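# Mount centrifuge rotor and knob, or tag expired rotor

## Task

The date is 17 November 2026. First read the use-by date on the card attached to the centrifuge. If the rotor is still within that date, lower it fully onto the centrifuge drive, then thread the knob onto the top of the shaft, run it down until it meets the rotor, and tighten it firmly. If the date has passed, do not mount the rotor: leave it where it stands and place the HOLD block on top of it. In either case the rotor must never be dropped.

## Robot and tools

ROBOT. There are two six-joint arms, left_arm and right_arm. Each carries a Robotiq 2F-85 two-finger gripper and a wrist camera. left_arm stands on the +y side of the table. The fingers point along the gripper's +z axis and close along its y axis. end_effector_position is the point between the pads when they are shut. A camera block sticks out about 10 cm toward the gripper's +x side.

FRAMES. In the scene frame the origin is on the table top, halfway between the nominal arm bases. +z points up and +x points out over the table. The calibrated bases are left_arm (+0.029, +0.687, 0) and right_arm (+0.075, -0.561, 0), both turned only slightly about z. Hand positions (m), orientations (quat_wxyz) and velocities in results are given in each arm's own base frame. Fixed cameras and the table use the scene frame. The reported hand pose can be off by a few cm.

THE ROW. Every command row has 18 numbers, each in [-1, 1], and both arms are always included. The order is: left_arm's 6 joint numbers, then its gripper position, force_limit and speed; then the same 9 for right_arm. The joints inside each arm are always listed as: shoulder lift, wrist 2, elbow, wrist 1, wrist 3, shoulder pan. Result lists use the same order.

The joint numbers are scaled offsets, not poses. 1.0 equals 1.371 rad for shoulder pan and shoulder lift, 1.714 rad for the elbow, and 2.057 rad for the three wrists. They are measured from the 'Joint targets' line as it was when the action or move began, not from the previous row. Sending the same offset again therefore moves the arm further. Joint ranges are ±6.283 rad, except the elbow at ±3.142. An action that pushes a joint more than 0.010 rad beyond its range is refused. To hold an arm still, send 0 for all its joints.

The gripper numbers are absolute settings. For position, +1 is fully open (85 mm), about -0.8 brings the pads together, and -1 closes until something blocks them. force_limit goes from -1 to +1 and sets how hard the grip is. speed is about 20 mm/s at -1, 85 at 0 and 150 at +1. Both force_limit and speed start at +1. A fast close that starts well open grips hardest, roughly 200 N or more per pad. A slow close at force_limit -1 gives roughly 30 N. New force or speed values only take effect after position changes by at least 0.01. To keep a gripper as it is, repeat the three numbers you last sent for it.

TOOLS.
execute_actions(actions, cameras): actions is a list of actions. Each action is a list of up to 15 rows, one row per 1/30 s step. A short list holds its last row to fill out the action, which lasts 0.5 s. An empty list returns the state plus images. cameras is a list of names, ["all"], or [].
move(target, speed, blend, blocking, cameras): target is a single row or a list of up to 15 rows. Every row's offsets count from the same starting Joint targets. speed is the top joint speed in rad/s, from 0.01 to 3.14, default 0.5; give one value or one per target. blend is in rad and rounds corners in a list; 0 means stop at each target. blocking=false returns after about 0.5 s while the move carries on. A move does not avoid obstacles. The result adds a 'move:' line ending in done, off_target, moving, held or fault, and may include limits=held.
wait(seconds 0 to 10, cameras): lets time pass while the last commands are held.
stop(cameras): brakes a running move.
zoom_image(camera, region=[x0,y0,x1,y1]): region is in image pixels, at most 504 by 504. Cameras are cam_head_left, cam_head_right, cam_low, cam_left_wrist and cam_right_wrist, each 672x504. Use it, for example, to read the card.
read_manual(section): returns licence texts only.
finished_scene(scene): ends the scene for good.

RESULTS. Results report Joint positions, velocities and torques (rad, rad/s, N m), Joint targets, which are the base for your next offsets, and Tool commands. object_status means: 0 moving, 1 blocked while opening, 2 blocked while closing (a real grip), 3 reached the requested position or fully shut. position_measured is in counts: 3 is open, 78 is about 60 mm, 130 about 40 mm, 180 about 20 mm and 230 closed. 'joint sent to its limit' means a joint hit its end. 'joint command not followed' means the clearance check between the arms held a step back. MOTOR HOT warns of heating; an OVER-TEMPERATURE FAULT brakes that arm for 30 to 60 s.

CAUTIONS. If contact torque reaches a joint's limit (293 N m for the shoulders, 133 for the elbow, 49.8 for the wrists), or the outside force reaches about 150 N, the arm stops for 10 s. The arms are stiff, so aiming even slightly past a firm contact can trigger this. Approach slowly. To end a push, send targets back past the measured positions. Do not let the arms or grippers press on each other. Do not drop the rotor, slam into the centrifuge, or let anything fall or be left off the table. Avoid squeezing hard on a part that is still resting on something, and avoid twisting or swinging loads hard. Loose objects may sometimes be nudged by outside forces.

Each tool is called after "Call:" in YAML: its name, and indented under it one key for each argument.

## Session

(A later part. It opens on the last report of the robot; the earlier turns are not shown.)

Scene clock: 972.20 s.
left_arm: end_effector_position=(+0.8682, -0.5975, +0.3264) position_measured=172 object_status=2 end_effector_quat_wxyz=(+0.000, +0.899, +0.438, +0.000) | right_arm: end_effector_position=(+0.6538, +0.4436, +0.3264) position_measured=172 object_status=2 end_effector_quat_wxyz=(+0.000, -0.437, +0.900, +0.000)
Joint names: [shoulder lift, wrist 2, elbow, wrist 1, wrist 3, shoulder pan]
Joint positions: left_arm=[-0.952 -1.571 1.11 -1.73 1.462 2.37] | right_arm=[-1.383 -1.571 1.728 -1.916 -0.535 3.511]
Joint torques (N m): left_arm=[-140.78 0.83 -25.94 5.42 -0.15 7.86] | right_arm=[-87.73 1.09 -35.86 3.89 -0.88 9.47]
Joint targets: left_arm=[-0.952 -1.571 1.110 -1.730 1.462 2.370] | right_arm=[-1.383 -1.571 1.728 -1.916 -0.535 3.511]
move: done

Call:
move:
  target: [0.00028,0,0.00118,-0.00117,0,0,-1,0.1,-1,0.00058,0,0.00106,-0.00127,0,0,-1,0.1,-1]
  speed: 0.02

Call:
move:
  target: [0.00028,0,0.00118,-0.00117,0,0,-1,0.1,-1,0.00058,0,0.00106,-0.00127,0,0,-1,0.1,-1]
  speed: 0.02
  cameras: ["cam_head_left","cam_head_right","cam_low","cam_left_wrist","cam_right_wrist"]

Call:
zoom_image:
  camera: "cam_head_left"
  region: [270, 180, 370, 260]

Call:
zoom_image:
  camera: "cam_low"
  region: [300, 140, 400, 220]

Scene clock: 978.33 s.
left_arm: end_effector_position=(+0.8682, -0.5975, +0.3249) position_measured=172 object_status=2 end_effector_quat_wxyz=(+0.000, +0.899, +0.438, +0.000) | right_arm: end_effector_position=(+0.6538, +0.4436, +0.3249) position_measured=172 object_status=2 end_effector_quat_wxyz=(+0.000, -0.437, +0.900, +0.000)
Joint names: [shoulder lift, wrist 2, elbow, wrist 1, wrist 3, shoulder pan]
Joint positions: left_arm=[-0.951 -1.571 1.112 -1.732 1.462 2.37] | right_arm=[-1.382 -1.571 1.73 -1.918 -0.535 3.511]
Joint torques (N m): left_arm=[-140.65 0.79 -25.64 6.03 0 6.92] | right_arm=[-86.21 0.99 -35.51 5.04 -0.67 10.23]
Joint targets: left_arm=[-0.951 -1.571 1.112 -1.732 1.462 2.370] | right_arm=[-1.382 -1.571 1.730 -1.918 -0.535 3.511]
move: done

Scene clock: 979.03 s.
left_arm: end_effector_position=(+0.8681, -0.5975, +0.3236) position_measured=172 object_status=2 end_effector_quat_wxyz=(+0.000, +0.899, +0.438, +0.000) | right_arm: end_effector_position=(+0.6538, +0.4436, +0.3235) position_measured=172 object_status=2 end_effector_quat_wxyz=(+0.000, -0.437, +0.900, +0.000)
Joint names: [shoulder lift, wrist 2, elbow, wrist 1, wrist 3, shoulder pan]
Joint positions: left_arm=[-0.951 -1.571 1.114 -1.734 1.462 2.37] | right_arm=[-1.382 -1.571 1.732 -1.921 -0.535 3.511]
Joint torques (N m): left_arm=[-126.82 0.98 -19.52 6.7 0.14 6.18] | right_arm=[-70.01 1.17 -22.67 3.89 -0.61 8.79]
Joint targets: left_arm=[-0.951 -1.571 1.114 -1.734 1.462 2.370] | right_arm=[-1.382 -1.571 1.732 -1.921 -0.535 3.511]
move: done

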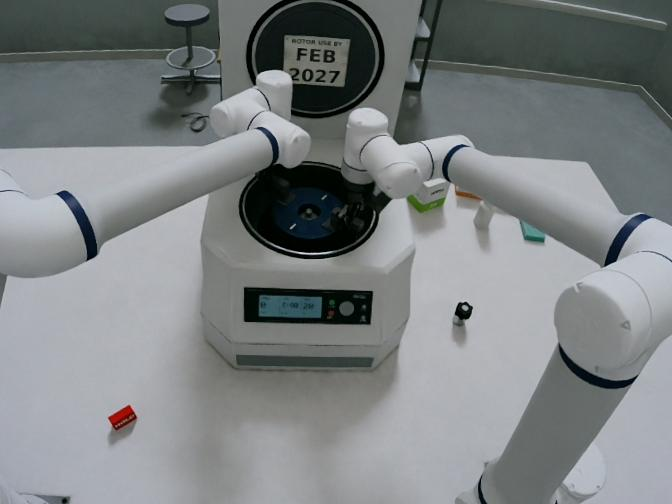

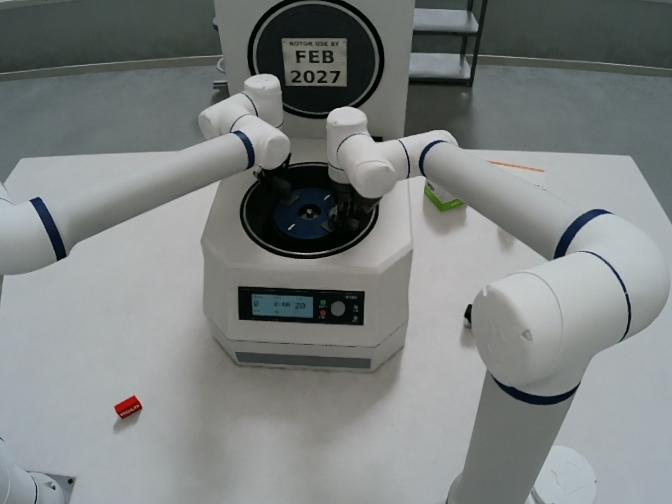

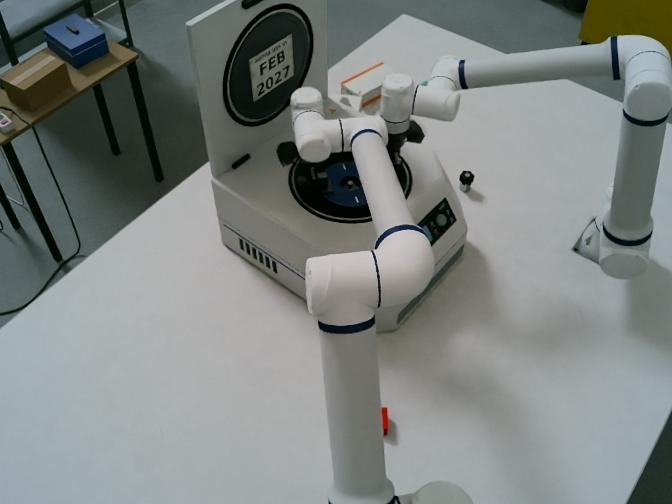

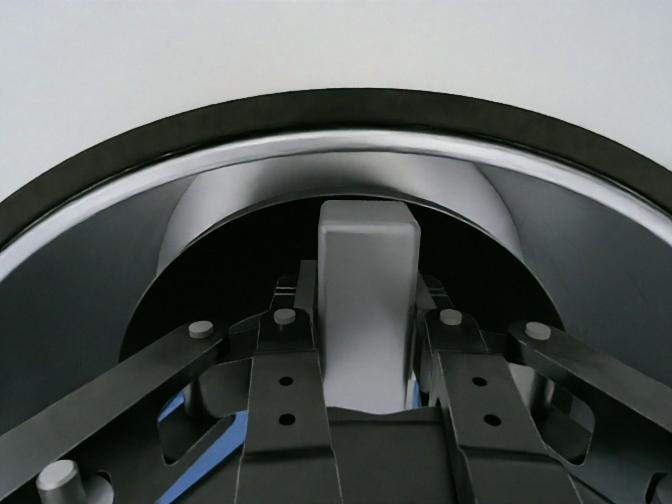

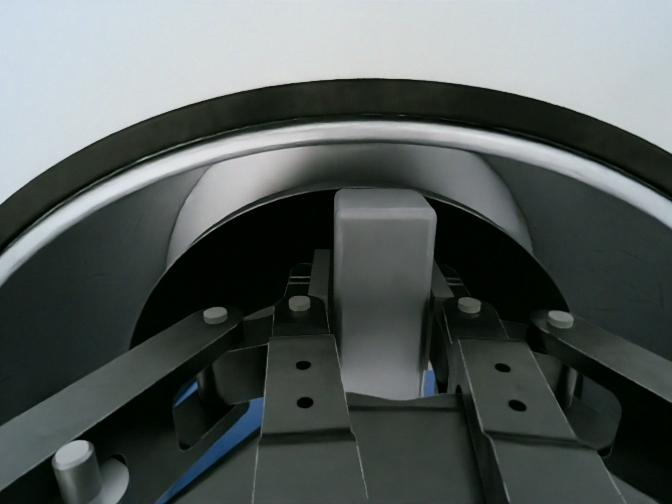

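Scaled by 5.040 from the camera's 672x504 image, which has a finer 960x720 frame.

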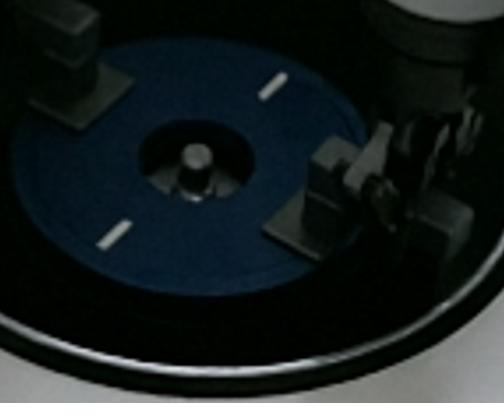

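Scaled by 5.040 from the camera's 672x504 image, which has a finer 960x720 frame.

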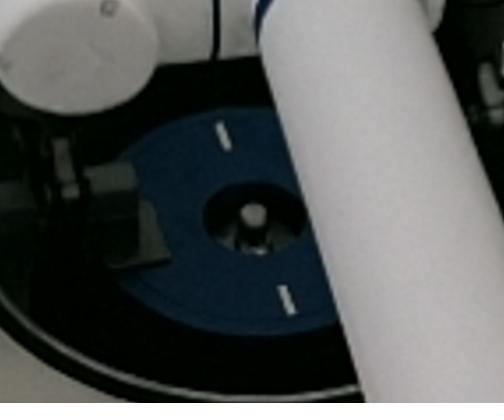

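Call:
move:
  target: [0.00019,0,0.00079,-0.00078,0,0,-1,0.1,-1,0.00038,0,0.00071,-0.00084,0,0,-1,0.1,-1]
  speed: 0.02

Scene clock: 995.03 s.
left_arm: end_effector_position=(+0.8681, -0.5975, +0.3226) position_measured=172 object_status=2 end_effector_quat_wxyz=(+0.000, +0.899, +0.438, +0.000) | right_arm: end_effector_position=(+0.6538, +0.4436, +0.3225) position_measured=172 object_status=2 end_effector_quat_wxyz=(+0.000, -0.437, +0.900, +0.000)
Joint names: [shoulder lift, wrist 2, elbow, wrist 1, wrist 3, shoulder pan]
Joint positions: left_arm=[-0.951 -1.571 1.115 -1.736 1.462 2.37] | right_arm=[-1.381 -1.571 1.733 -1.923 -0.535 3.511]
Joint torques (N m): left_arm=[-78.41 1.01 -2.34 10.04 0.04 1.92] | right_arm=[-26.35 1.11 1.07 5.8 -0.77 8.2]
Joint targets: left_arm=[-0.951 -1.571 1.115 -1.736 1.462 2.370] | right_arm=[-1.381 -1.571 1.733 -1.923 -0.535 3.511]
move: done

Call:
move:
  target: [-0.00248,0,0.00283,-0.0007,-0.0069,-0.00013,-1,0.1,-1,0.00046,0,-0.00089,0.00043,-0.00778,-0.00149,-1,0.1,-1]
  speed: 0.02

Scene clock: 1028.70 s.
left_arm: end_effector_position=(+0.8667, -0.5963, +0.3227) position_measured=172 object_status=2 end_effector_quat_wxyz=(+0.000, +0.896, +0.444, +0.000) | right_arm: end_effector_position=(+0.6551, +0.4424, +0.3227) position_measured=172 object_status=2 end_effector_quat_wxyz=(+0.000, -0.443, +0.896, +0.000)
Joint names: [shoulder lift, wrist 2, elbow, wrist 1, wrist 3, shoulder pan]
Joint positions: left_arm=[-0.954 -1.571 1.12 -1.737 1.448 2.37] | right_arm=[-1.38 -1.571 1.732 -1.922 -0.55 3.509]
Joint torques (N m): left_arm=[-130.25 0.95 -2.7 11.32 -1.54 -1.4] | right_arm=[-39.8 1.1 -14.6 17.15 -1.45 -5.79]
Joint targets: left_arm=[-0.954 -1.571 1.120 -1.737 1.448 2.370] | right_arm=[-1.380 -1.571 1.732 -1.922 -0.551 3.509]
move: done

Call:
move:
  target:
    - [0.00231,0,-0.00344,0.00132,0.0069,0.00013,-1,0.1,-1,-0.0008,0,0.00034,0.00025,0.00778,0.00149,-1,0.1,-1]
    - [0.00231,0,-0.00344,0.00132,0.0069,0.00013,0.1,0.1,-1,-0.0008,0,0.00034,0.00025,0.00778,0.00149,0.1,0.1,-1]
  speed: 0.02
  cameras: ["all"]

Call:
zoom_image:
  camera: "cam_head_left"
  region: [270, 180, 370, 260]

Scene clock: 1058.93 s.
left_arm: end_effector_position=(+0.8681, -0.5974, +0.3232) position_measured=117 object_status=0 end_effector_quat_wxyz=(+0.000, +0.899, +0.438, +0.000) | right_arm: end_effector_position=(+0.6537, +0.4436, +0.3231) position_measured=117 object_status=0 end_effector_quat_wxyz=(+0.000, -0.437, +0.900, +0.000)
Joint names: [shoulder lift, wrist 2, elbow, wrist 1, wrist 3, shoulder pan]
Joint positions: left_arm=[-0.951 -1.571 1.114 -1.735 1.462 2.37] | right_arm=[-1.382 -1.571 1.732 -1.921 -0.535 3.511]
Joint torques (N m): left_arm=[-173.88 1.1 -51.59 -9.53 1.87 -9.6] | right_arm=[-58.18 1.46 -55.85 -9.86 2.01 -13.26]
Joint targets: left_arm=[-0.951 -1.571 1.114 -1.735 1.462 2.370] | right_arm=[-1.382 -1.571 1.732 -1.921 -0.535 3.511]
move: done

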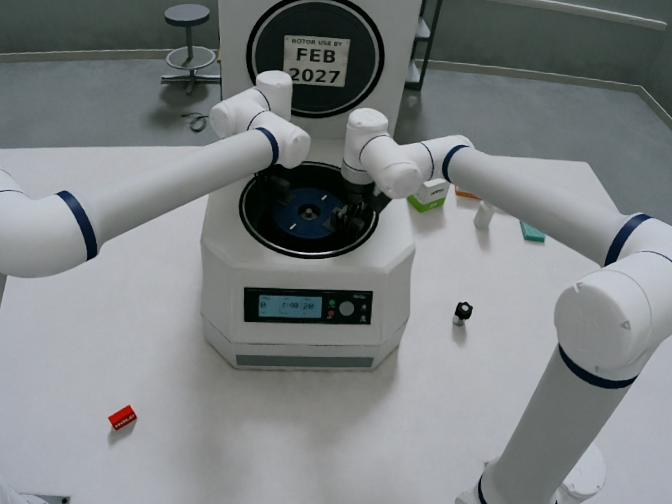

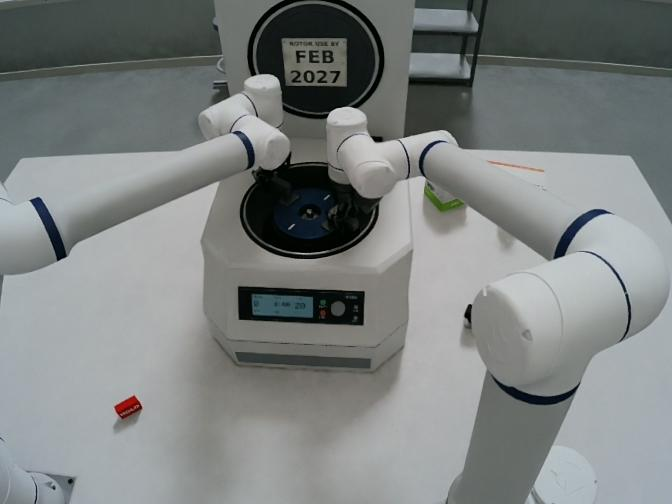

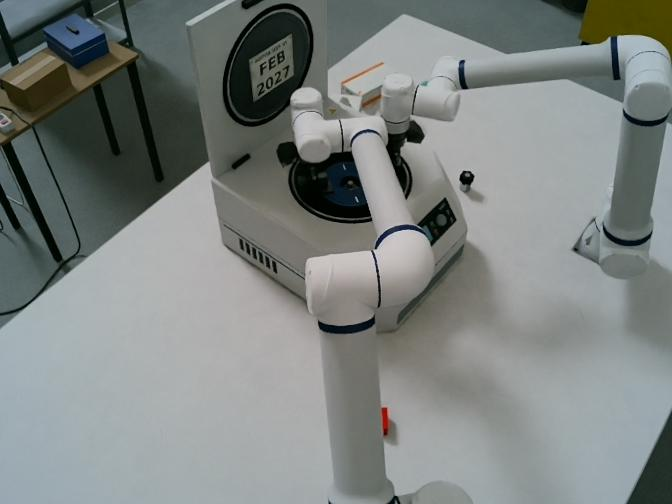

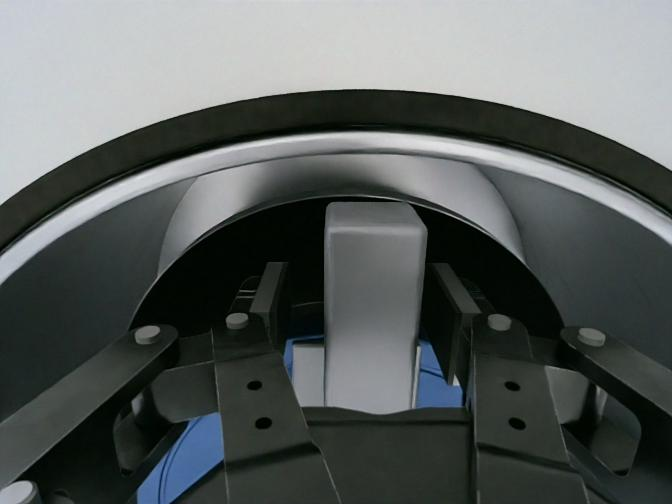

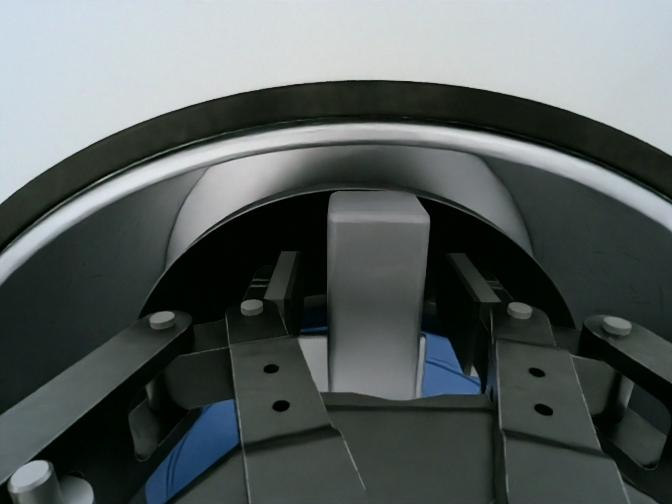

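Scaled by 5.040 from the camera's 672x504 image, which has a finer 960x720 frame.

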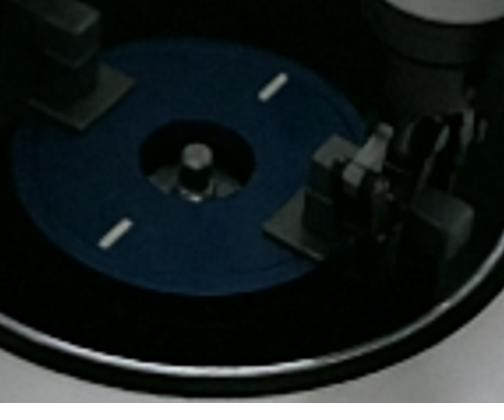

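Call:
move:
  target:
    - [-0.0102,0,-0.0708,0.0664,0,0,0.1,0.1,-1,-0.0263,0,-0.0613,0.0689,0,0,0.1,0.1,-1]
    - [0,0,-0.1295,0.1087,-0.0919,-0.1323,0.1,0.1,-1,-0.1225,0,-0.0478,0.1216,-0.015,-0.1904,0.1,0.1,-1]
    - [0,0,-0.1295,0.1087,-0.0919,-0.1323,0.1,0.1,-1,-0.3660,0,0.3534,-0.0505,-0.0238,-0.4747,0.1,0.1,-1]
  speed: [0.2,0.8,1.0]
  blend: [0.02,0.05,0]
  cameras: ["all"]

Call:
zoom_image:
  camera: "cam_right_wrist"
  region: [220, 120, 460, 380]

Call:
zoom_image:
  camera: "cam_left_wrist"
  region: [240, 0, 460, 220]

Scene clock: 1103.40 s.
left_arm: end_effector_position=(+0.7496, -0.7493, +0.4493) position_measured=117 object_status=3 end_effector_quat_wxyz=(+0.000, +0.897, +0.442, +0.000) | right_arm: end_effector_position=(+0.4737, +0.0478, +0.2498) position_measured=117 object_status=3 end_effector_quat_wxyz=(+0.000, -0.151, +0.989, +0.000)
Joint names: [shoulder lift, wrist 2, elbow, wrist 1, wrist 3, shoulder pan]
Joint positions: left_arm=[-0.951 -1.571 0.892 -1.511 1.273 2.188] | right_arm=[-1.883 -1.571 2.338 -2.025 -0.584 2.86]
Joint torques (N m): left_arm=[-123.12 0.54 -52.67 -3.02 -2.03 -15.05] | right_arm=[-31.06 -1.3 -37.57 -9.58 -2.39 -17.27]
Joint targets: left_arm=[-0.951 -1.571 0.892 -1.511 1.273 2.188] | right_arm=[-1.883 -1.571 2.338 -2.025 -0.584 2.860]
move: done

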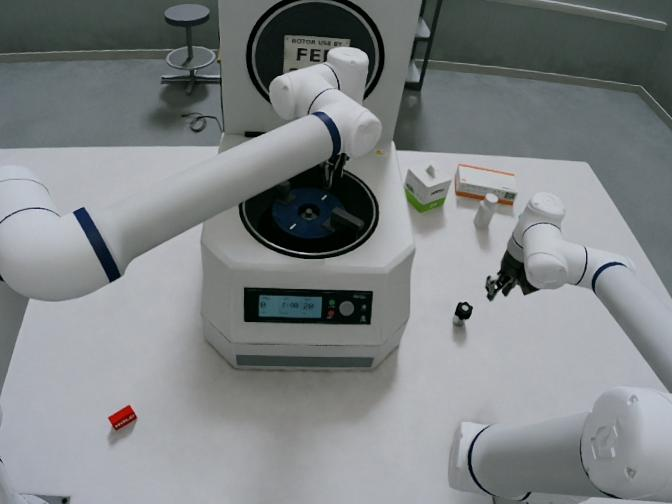

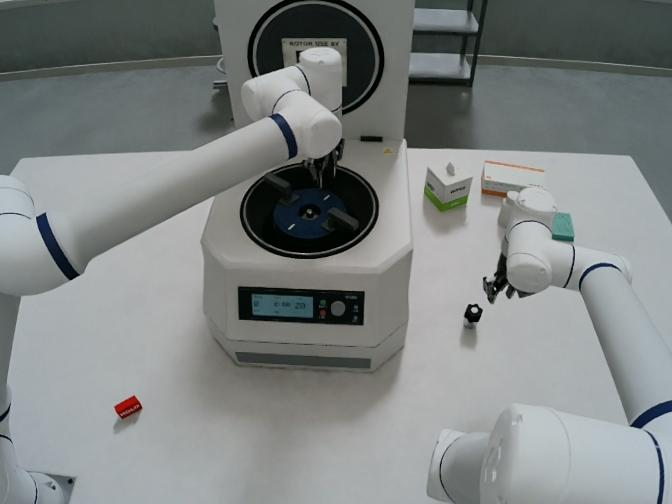

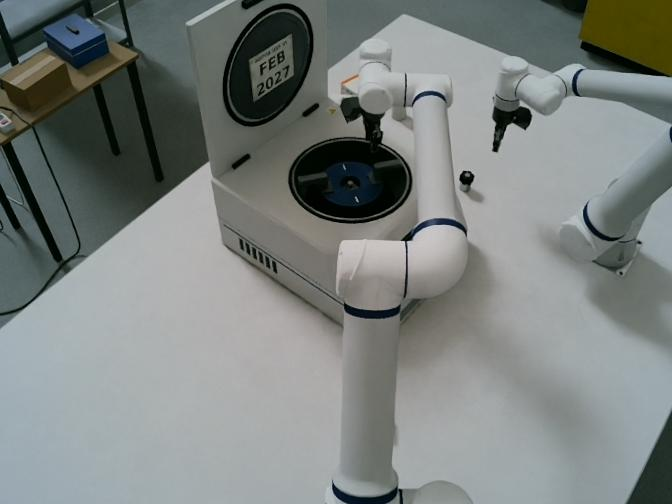

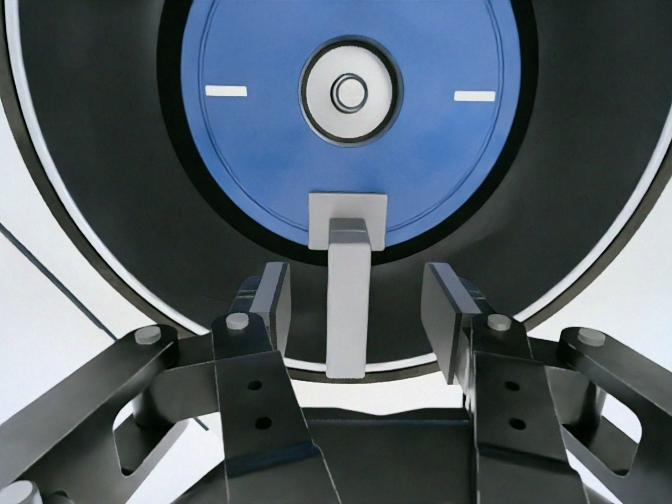

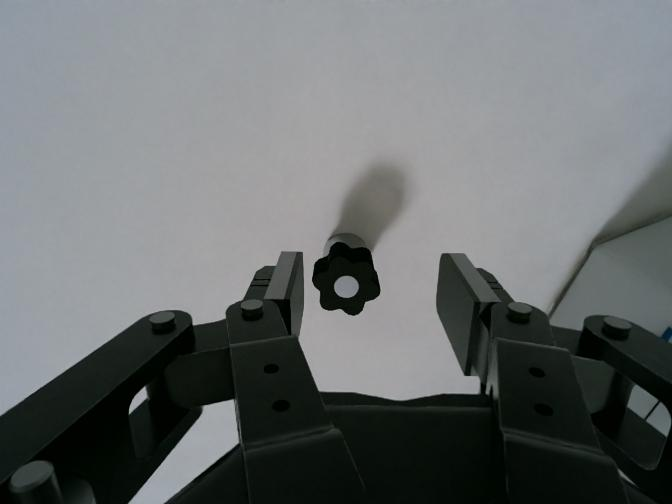

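Scaled by 1.938 from the camera's 672x504 image, which has a finer 960x720 frame.

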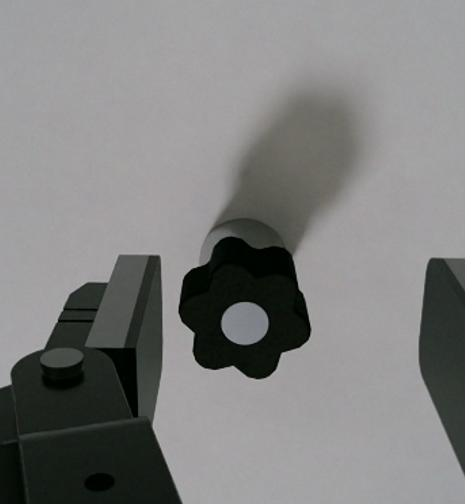

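Scaled by 2.291 from the camera's 672x504 image, which has a finer 960x720 frame.

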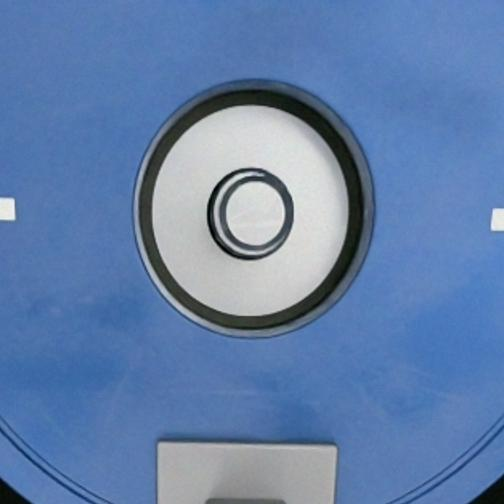

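Call:
move:
  target: [-0.5463,0,0.5298,-0.0778,-0.1813,-0.2465,0.1,0.1,-1,0.2179,0,-0.0146,-0.1334,-0.0878,0.0594,1,0,0]
  speed: 0.8
  cameras: ["cam_right_wrist","cam_head_right"]

Call:
zoom_image:
  camera: "cam_right_wrist"
  region: [180, 160, 580, 400]

Scene clock: 1149.03 s.
left_arm: end_effector_position=(+0.3379, -0.5344, +0.4680) position_measured=117 object_status=3 end_effector_quat_wxyz=(+0.000, +0.889, +0.457, +0.000) | right_arm: end_effector_position=(+0.5602, +0.0675, +0.1502) position_measured=3 object_status=3 end_effector_quat_wxyz=(+0.000, -0.278, +0.960, +0.000)
Joint names: [shoulder lift, wrist 2, elbow, wrist 1, wrist 3, shoulder pan]
Joint positions: left_arm=[-1.7 -1.571 1.8 -1.671 0.9 1.85] | right_arm=[-1.585 -1.571 2.313 -2.299 -0.764 2.942]
Joint torques (N m): left_arm=[-79.72 -0.79 -34.82 -9.89 -1.86 -12.9] | right_arm=[-27.56 -0.97 -46.45 -10.1 -2.24 11.92]
Joint targets: left_arm=[-1.700 -1.571 1.801 -1.671 0.900 1.850] | right_arm=[-1.585 -1.571 2.313 -2.299 -0.764 2.942]
move: done
Images, in order (width x height): cam_head_right 672x504, cam_right_wrist 672x504.

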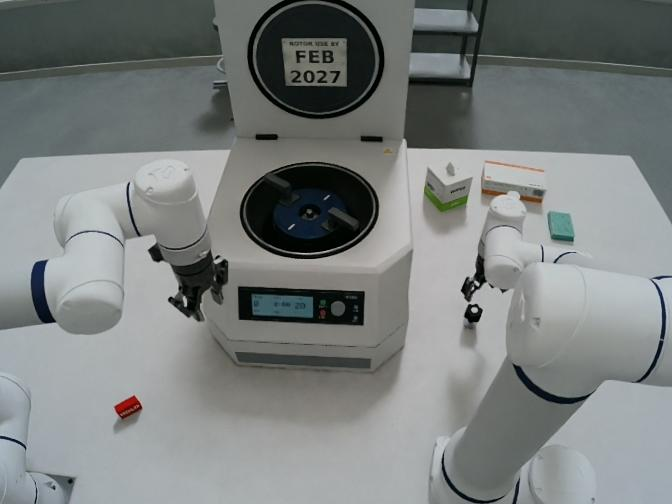

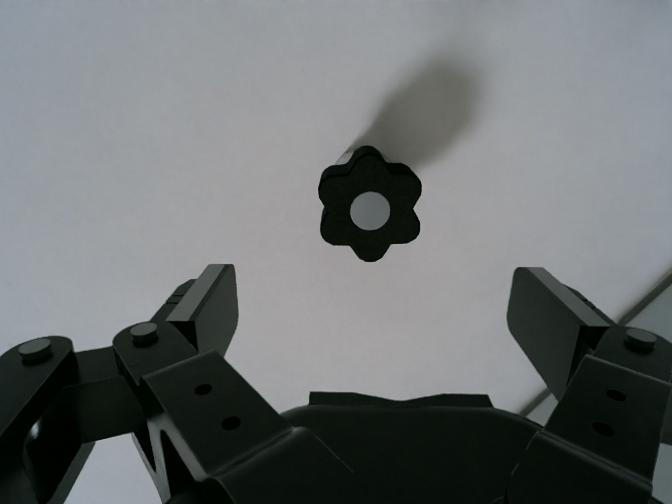

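Scaled by 1.260 from the camera's 672x504 image, which has a finer 960x720 frame.

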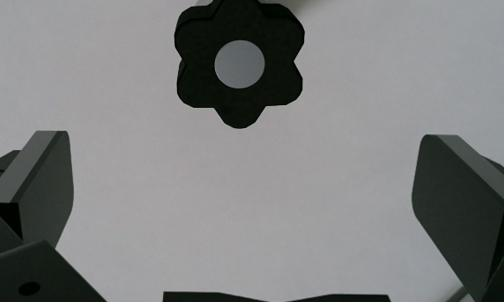

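Call:
move:
  target: [0,0,0,0,0,0,0.1,0.1,-1,0.1144,0,0.0444,-0.1131,0.0003,0.0005,1,0,0]
  speed: 0.25
  cameras: ["cam_right_wrist","cam_head_right","cam_low","cam_head_left"]

Call:
zoom_image:
  camera: "cam_low"
  region: [420, 120, 540, 220]

Call:
zoom_image:
  camera: "cam_head_left"
  region: [420, 260, 520, 340]

Scene clock: 1166.23 s.
left_arm: end_effector_position=(+0.3378, -0.5343, +0.4680) position_measured=117 object_status=3 end_effector_quat_wxyz=(+0.000, +0.889, +0.457, +0.000) | right_arm: end_effector_position=(+0.5570, +0.0685, +0.0559) position_measured=3 object_status=3 end_effector_quat_wxyz=(+0.000, -0.278, +0.960, +0.000)
Joint names: [shoulder lift, wrist 2, elbow, wrist 1, wrist 3, shoulder pan]
Joint positions: left_arm=[-1.7 -1.571 1.801 -1.671 0.9 1.85] | right_arm=[-1.428 -1.571 2.389 -2.532 -0.764 2.942]
Joint torques (N m): left_arm=[-80.27 -1.91 -35.05 -9.76 -2.23 -13.49] | right_arm=[-32.96 -1.2 -24.55 -9.5 1.97 12.71]
Joint targets: left_arm=[-1.700 -1.571 1.801 -1.671 0.900 1.850] | right_arm=[-1.428 -1.571 2.389 -2.532 -0.764 2.942]
move: done
Images, in order (width x height): cam_head_left 672x504, cam_head_right 672x504, cam_low 672x504, cam_right_wrist 672x504.

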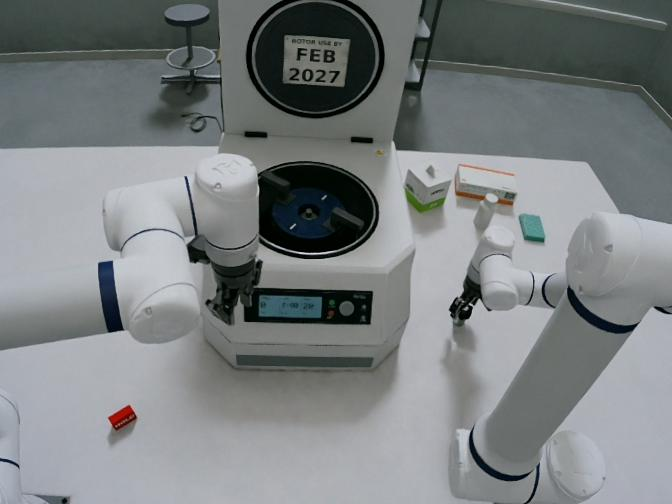

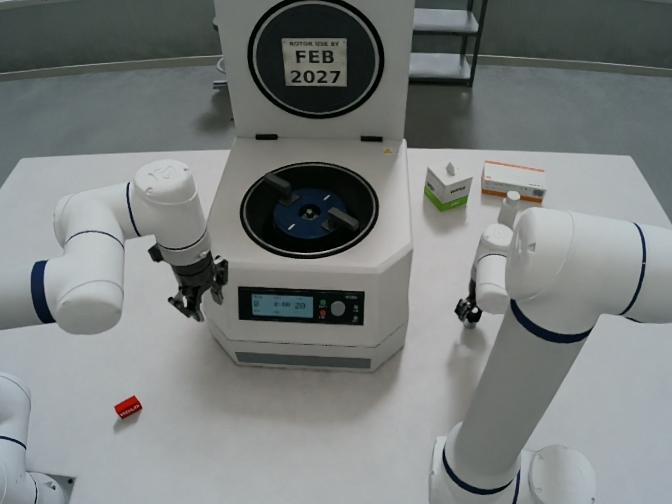

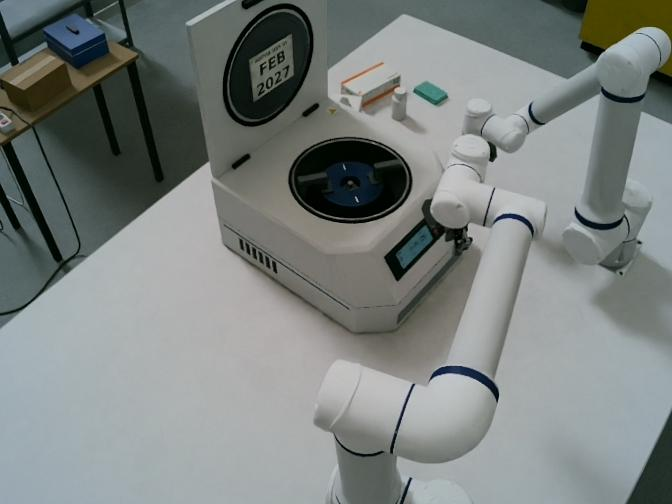

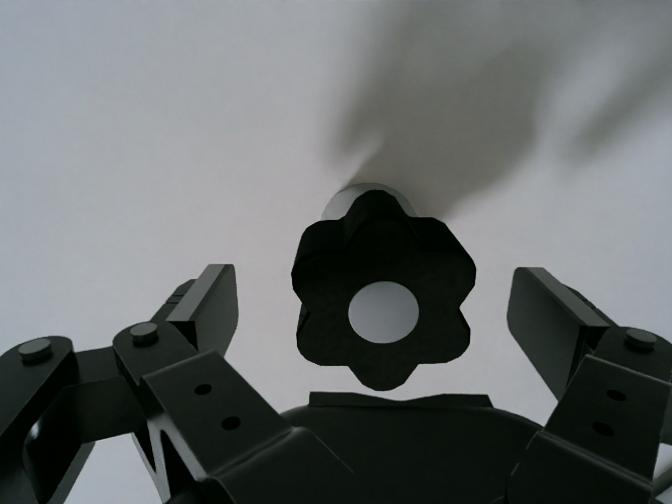

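Scaled by 4.200 from the camera's 672x504 image, which has a finer 960x720 frame.

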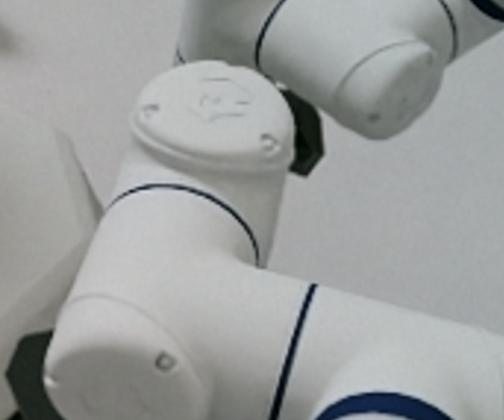

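Scaled by 5.040 from the camera's 672x504 image, which has a finer 960x720 frame.

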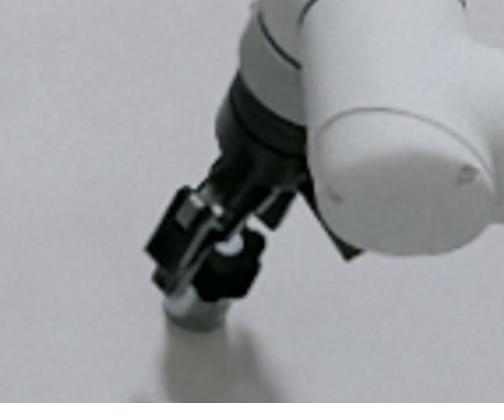

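Call:
move:
  target:
    - [0,0,0,0,0,0,0.1,0.1,-1,-0.00266,0,0.00269,-0.00047,-0.00089,-0.00134,1,0,0]
    - [0,0,0,0,0,0,0.1,0.1,-1,-0.00266,0,0.00269,-0.00047,-0.00089,-0.00134,-1,-1,-1]
  speed: 0.05
  cameras: ["cam_right_wrist"]

Scene clock: 1181.27 s.
left_arm: end_effector_position=(+0.3378, -0.5343, +0.4680) position_measured=117 object_status=3 end_effector_quat_wxyz=(+0.000, +0.889, +0.457, +0.000) | right_arm: end_effector_position=(+0.5545, +0.0680, +0.0559) position_measured=107 object_status=2 end_effector_quat_wxyz=(+0.000, -0.278, +0.960, +0.000)
Joint names: [shoulder lift, wrist 2, elbow, wrist 1, wrist 3, shoulder pan]
Joint positions: left_arm=[-1.7 -1.571 1.801 -1.671 0.9 1.85] | right_arm=[-1.431 -1.571 2.394 -2.533 -0.765 2.941]
Joint torques (N m): left_arm=[-80.14 -2.52 -35.81 -9.85 -2.16 -13.96] | right_arm=[-41.84 -0.95 -25.61 -8.1 -2.25 -14.44]
Joint targets: left_arm=[-1.700 -1.571 1.801 -1.671 0.900 1.850] | right_arm=[-1.431 -1.571 2.394 -2.533 -0.765 2.941]
move: done
Images, in order (width x height): cam_right_wrist 672x504.

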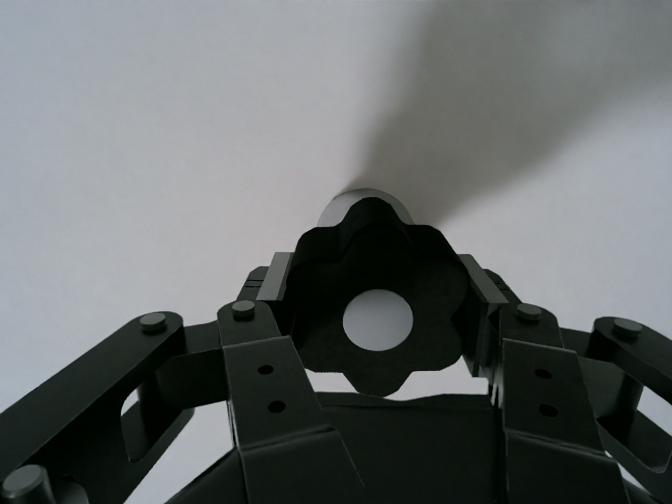

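Call:
move:
  target:
    - [0,0,0,0,0,0,0.1,0.1,-1,-0.2396,0,-0.1400,0.2760,-0.1945,0,-1,-1,-1]
    - [0,0,0,0,0,0,0.1,0.1,-1,-0.1291,0,-0.3870,0.4082,-0.5834,0.2677,-1,-1,-1]
    - [0,0,0,0,0,0,0.1,0.1,-1,0.1583,0,-0.5944,0.3894,-0.9893,0.4700,-1,-1,-1]
  speed: [0.5,0.8,0.8]
  blend: [0.05,0.1,0]
  cameras: ["all"]

Call:
zoom_image:
  camera: "cam_head_left"
  region: [270, 140, 350, 240]

Call:
zoom_image:
  camera: "cam_head_right"
  region: [270, 140, 350, 240]

Call:
zoom_image:
  camera: "cam_low"
  region: [310, 110, 390, 210]

Scene clock: 1219.90 s.
left_arm: end_effector_position=(+0.3378, -0.5343, +0.4680) position_measured=117 object_status=3 end_effector_quat_wxyz=(+0.000, +0.889, +0.457, +0.000) | right_arm: end_effector_position=(+0.7336, +0.5448, +0.4006) position_measured=107 object_status=2 end_effector_quat_wxyz=(+0.000, +0.999, +0.051, +0.000)
Joint names: [shoulder lift, wrist 2, elbow, wrist 1, wrist 3, shoulder pan]
Joint positions: left_arm=[-1.7 -1.571 1.801 -1.671 0.9 1.85] | right_arm=[-1.214 -1.571 1.375 -1.732 -2.8 3.585]
Joint torques (N m): left_arm=[-79.53 -2.61 -34.76 -9.58 -2.15 -14.6] | right_arm=[-80.86 -1.06 -60.27 -10.58 -2.65 12.77]
Joint targets: left_arm=[-1.700 -1.571 1.801 -1.671 0.900 1.850] | right_arm=[-1.214 -1.571 1.375 -1.732 -2.801 3.585]
move: done

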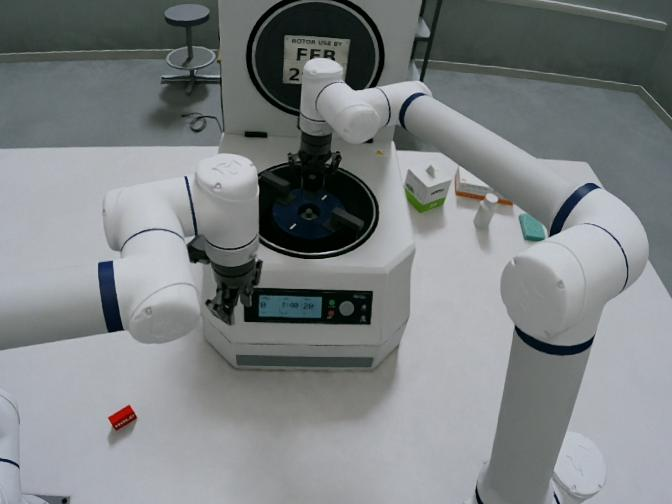

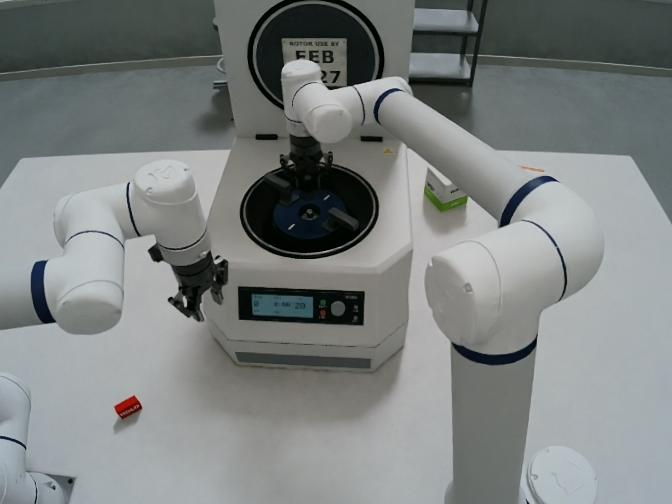

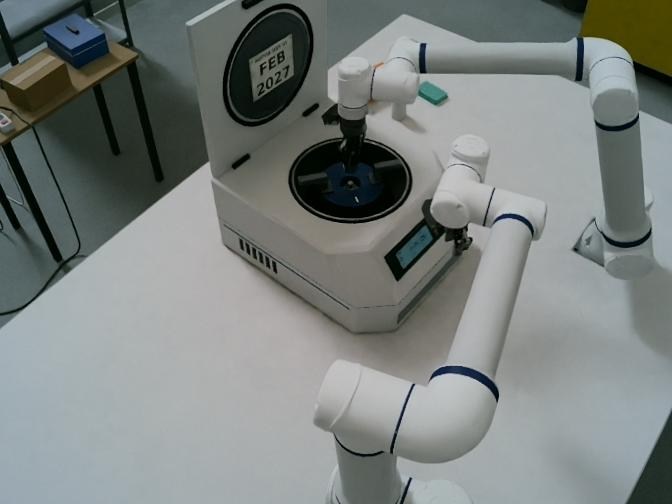

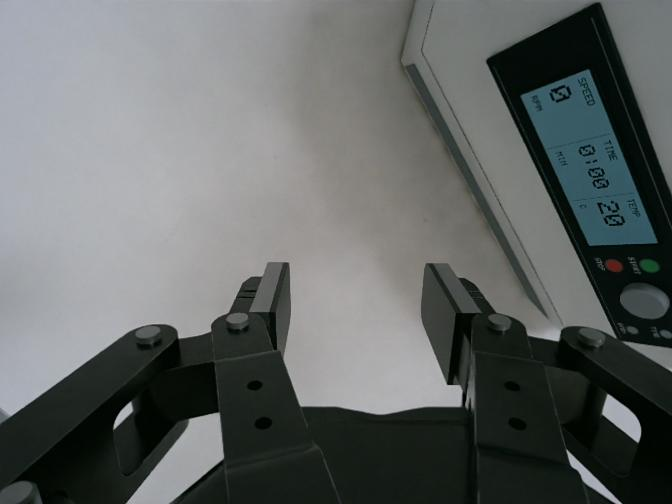

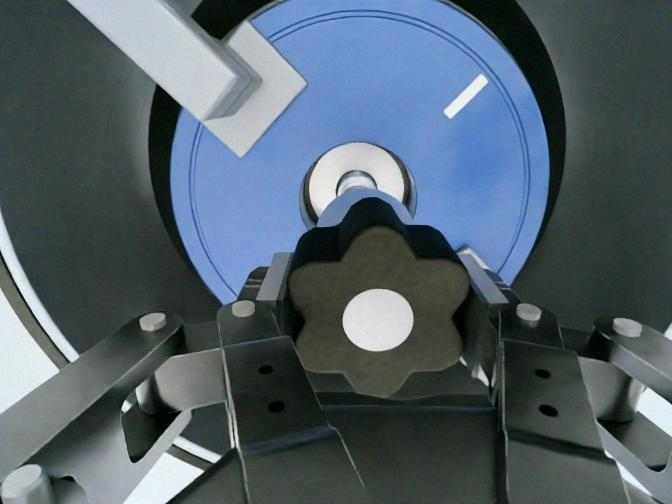

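Scaled by 5.040 from the camera's 672x504 image, which has a finer 960x720 frame.

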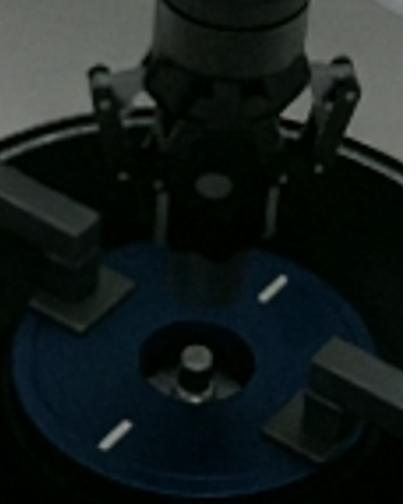

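Scaled by 5.040 from the camera's 672x504 image, which has a finer 960x720 frame.

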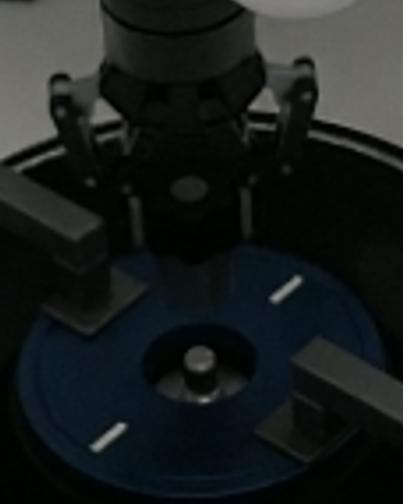

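Scaled by 5.040 from the camera's 672x504 image, which has a finer 960x720 frame.

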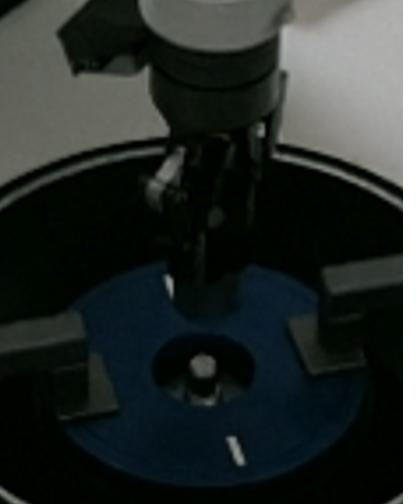

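Call:
zoom_image:
  camera: "cam_right_wrist"
  region: [270, 110, 450, 250]

Scaled by 2.800 from the camera's 672x504 image, which has a finer 960x720 frame.

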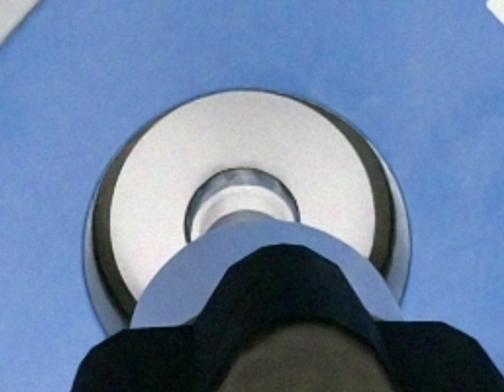

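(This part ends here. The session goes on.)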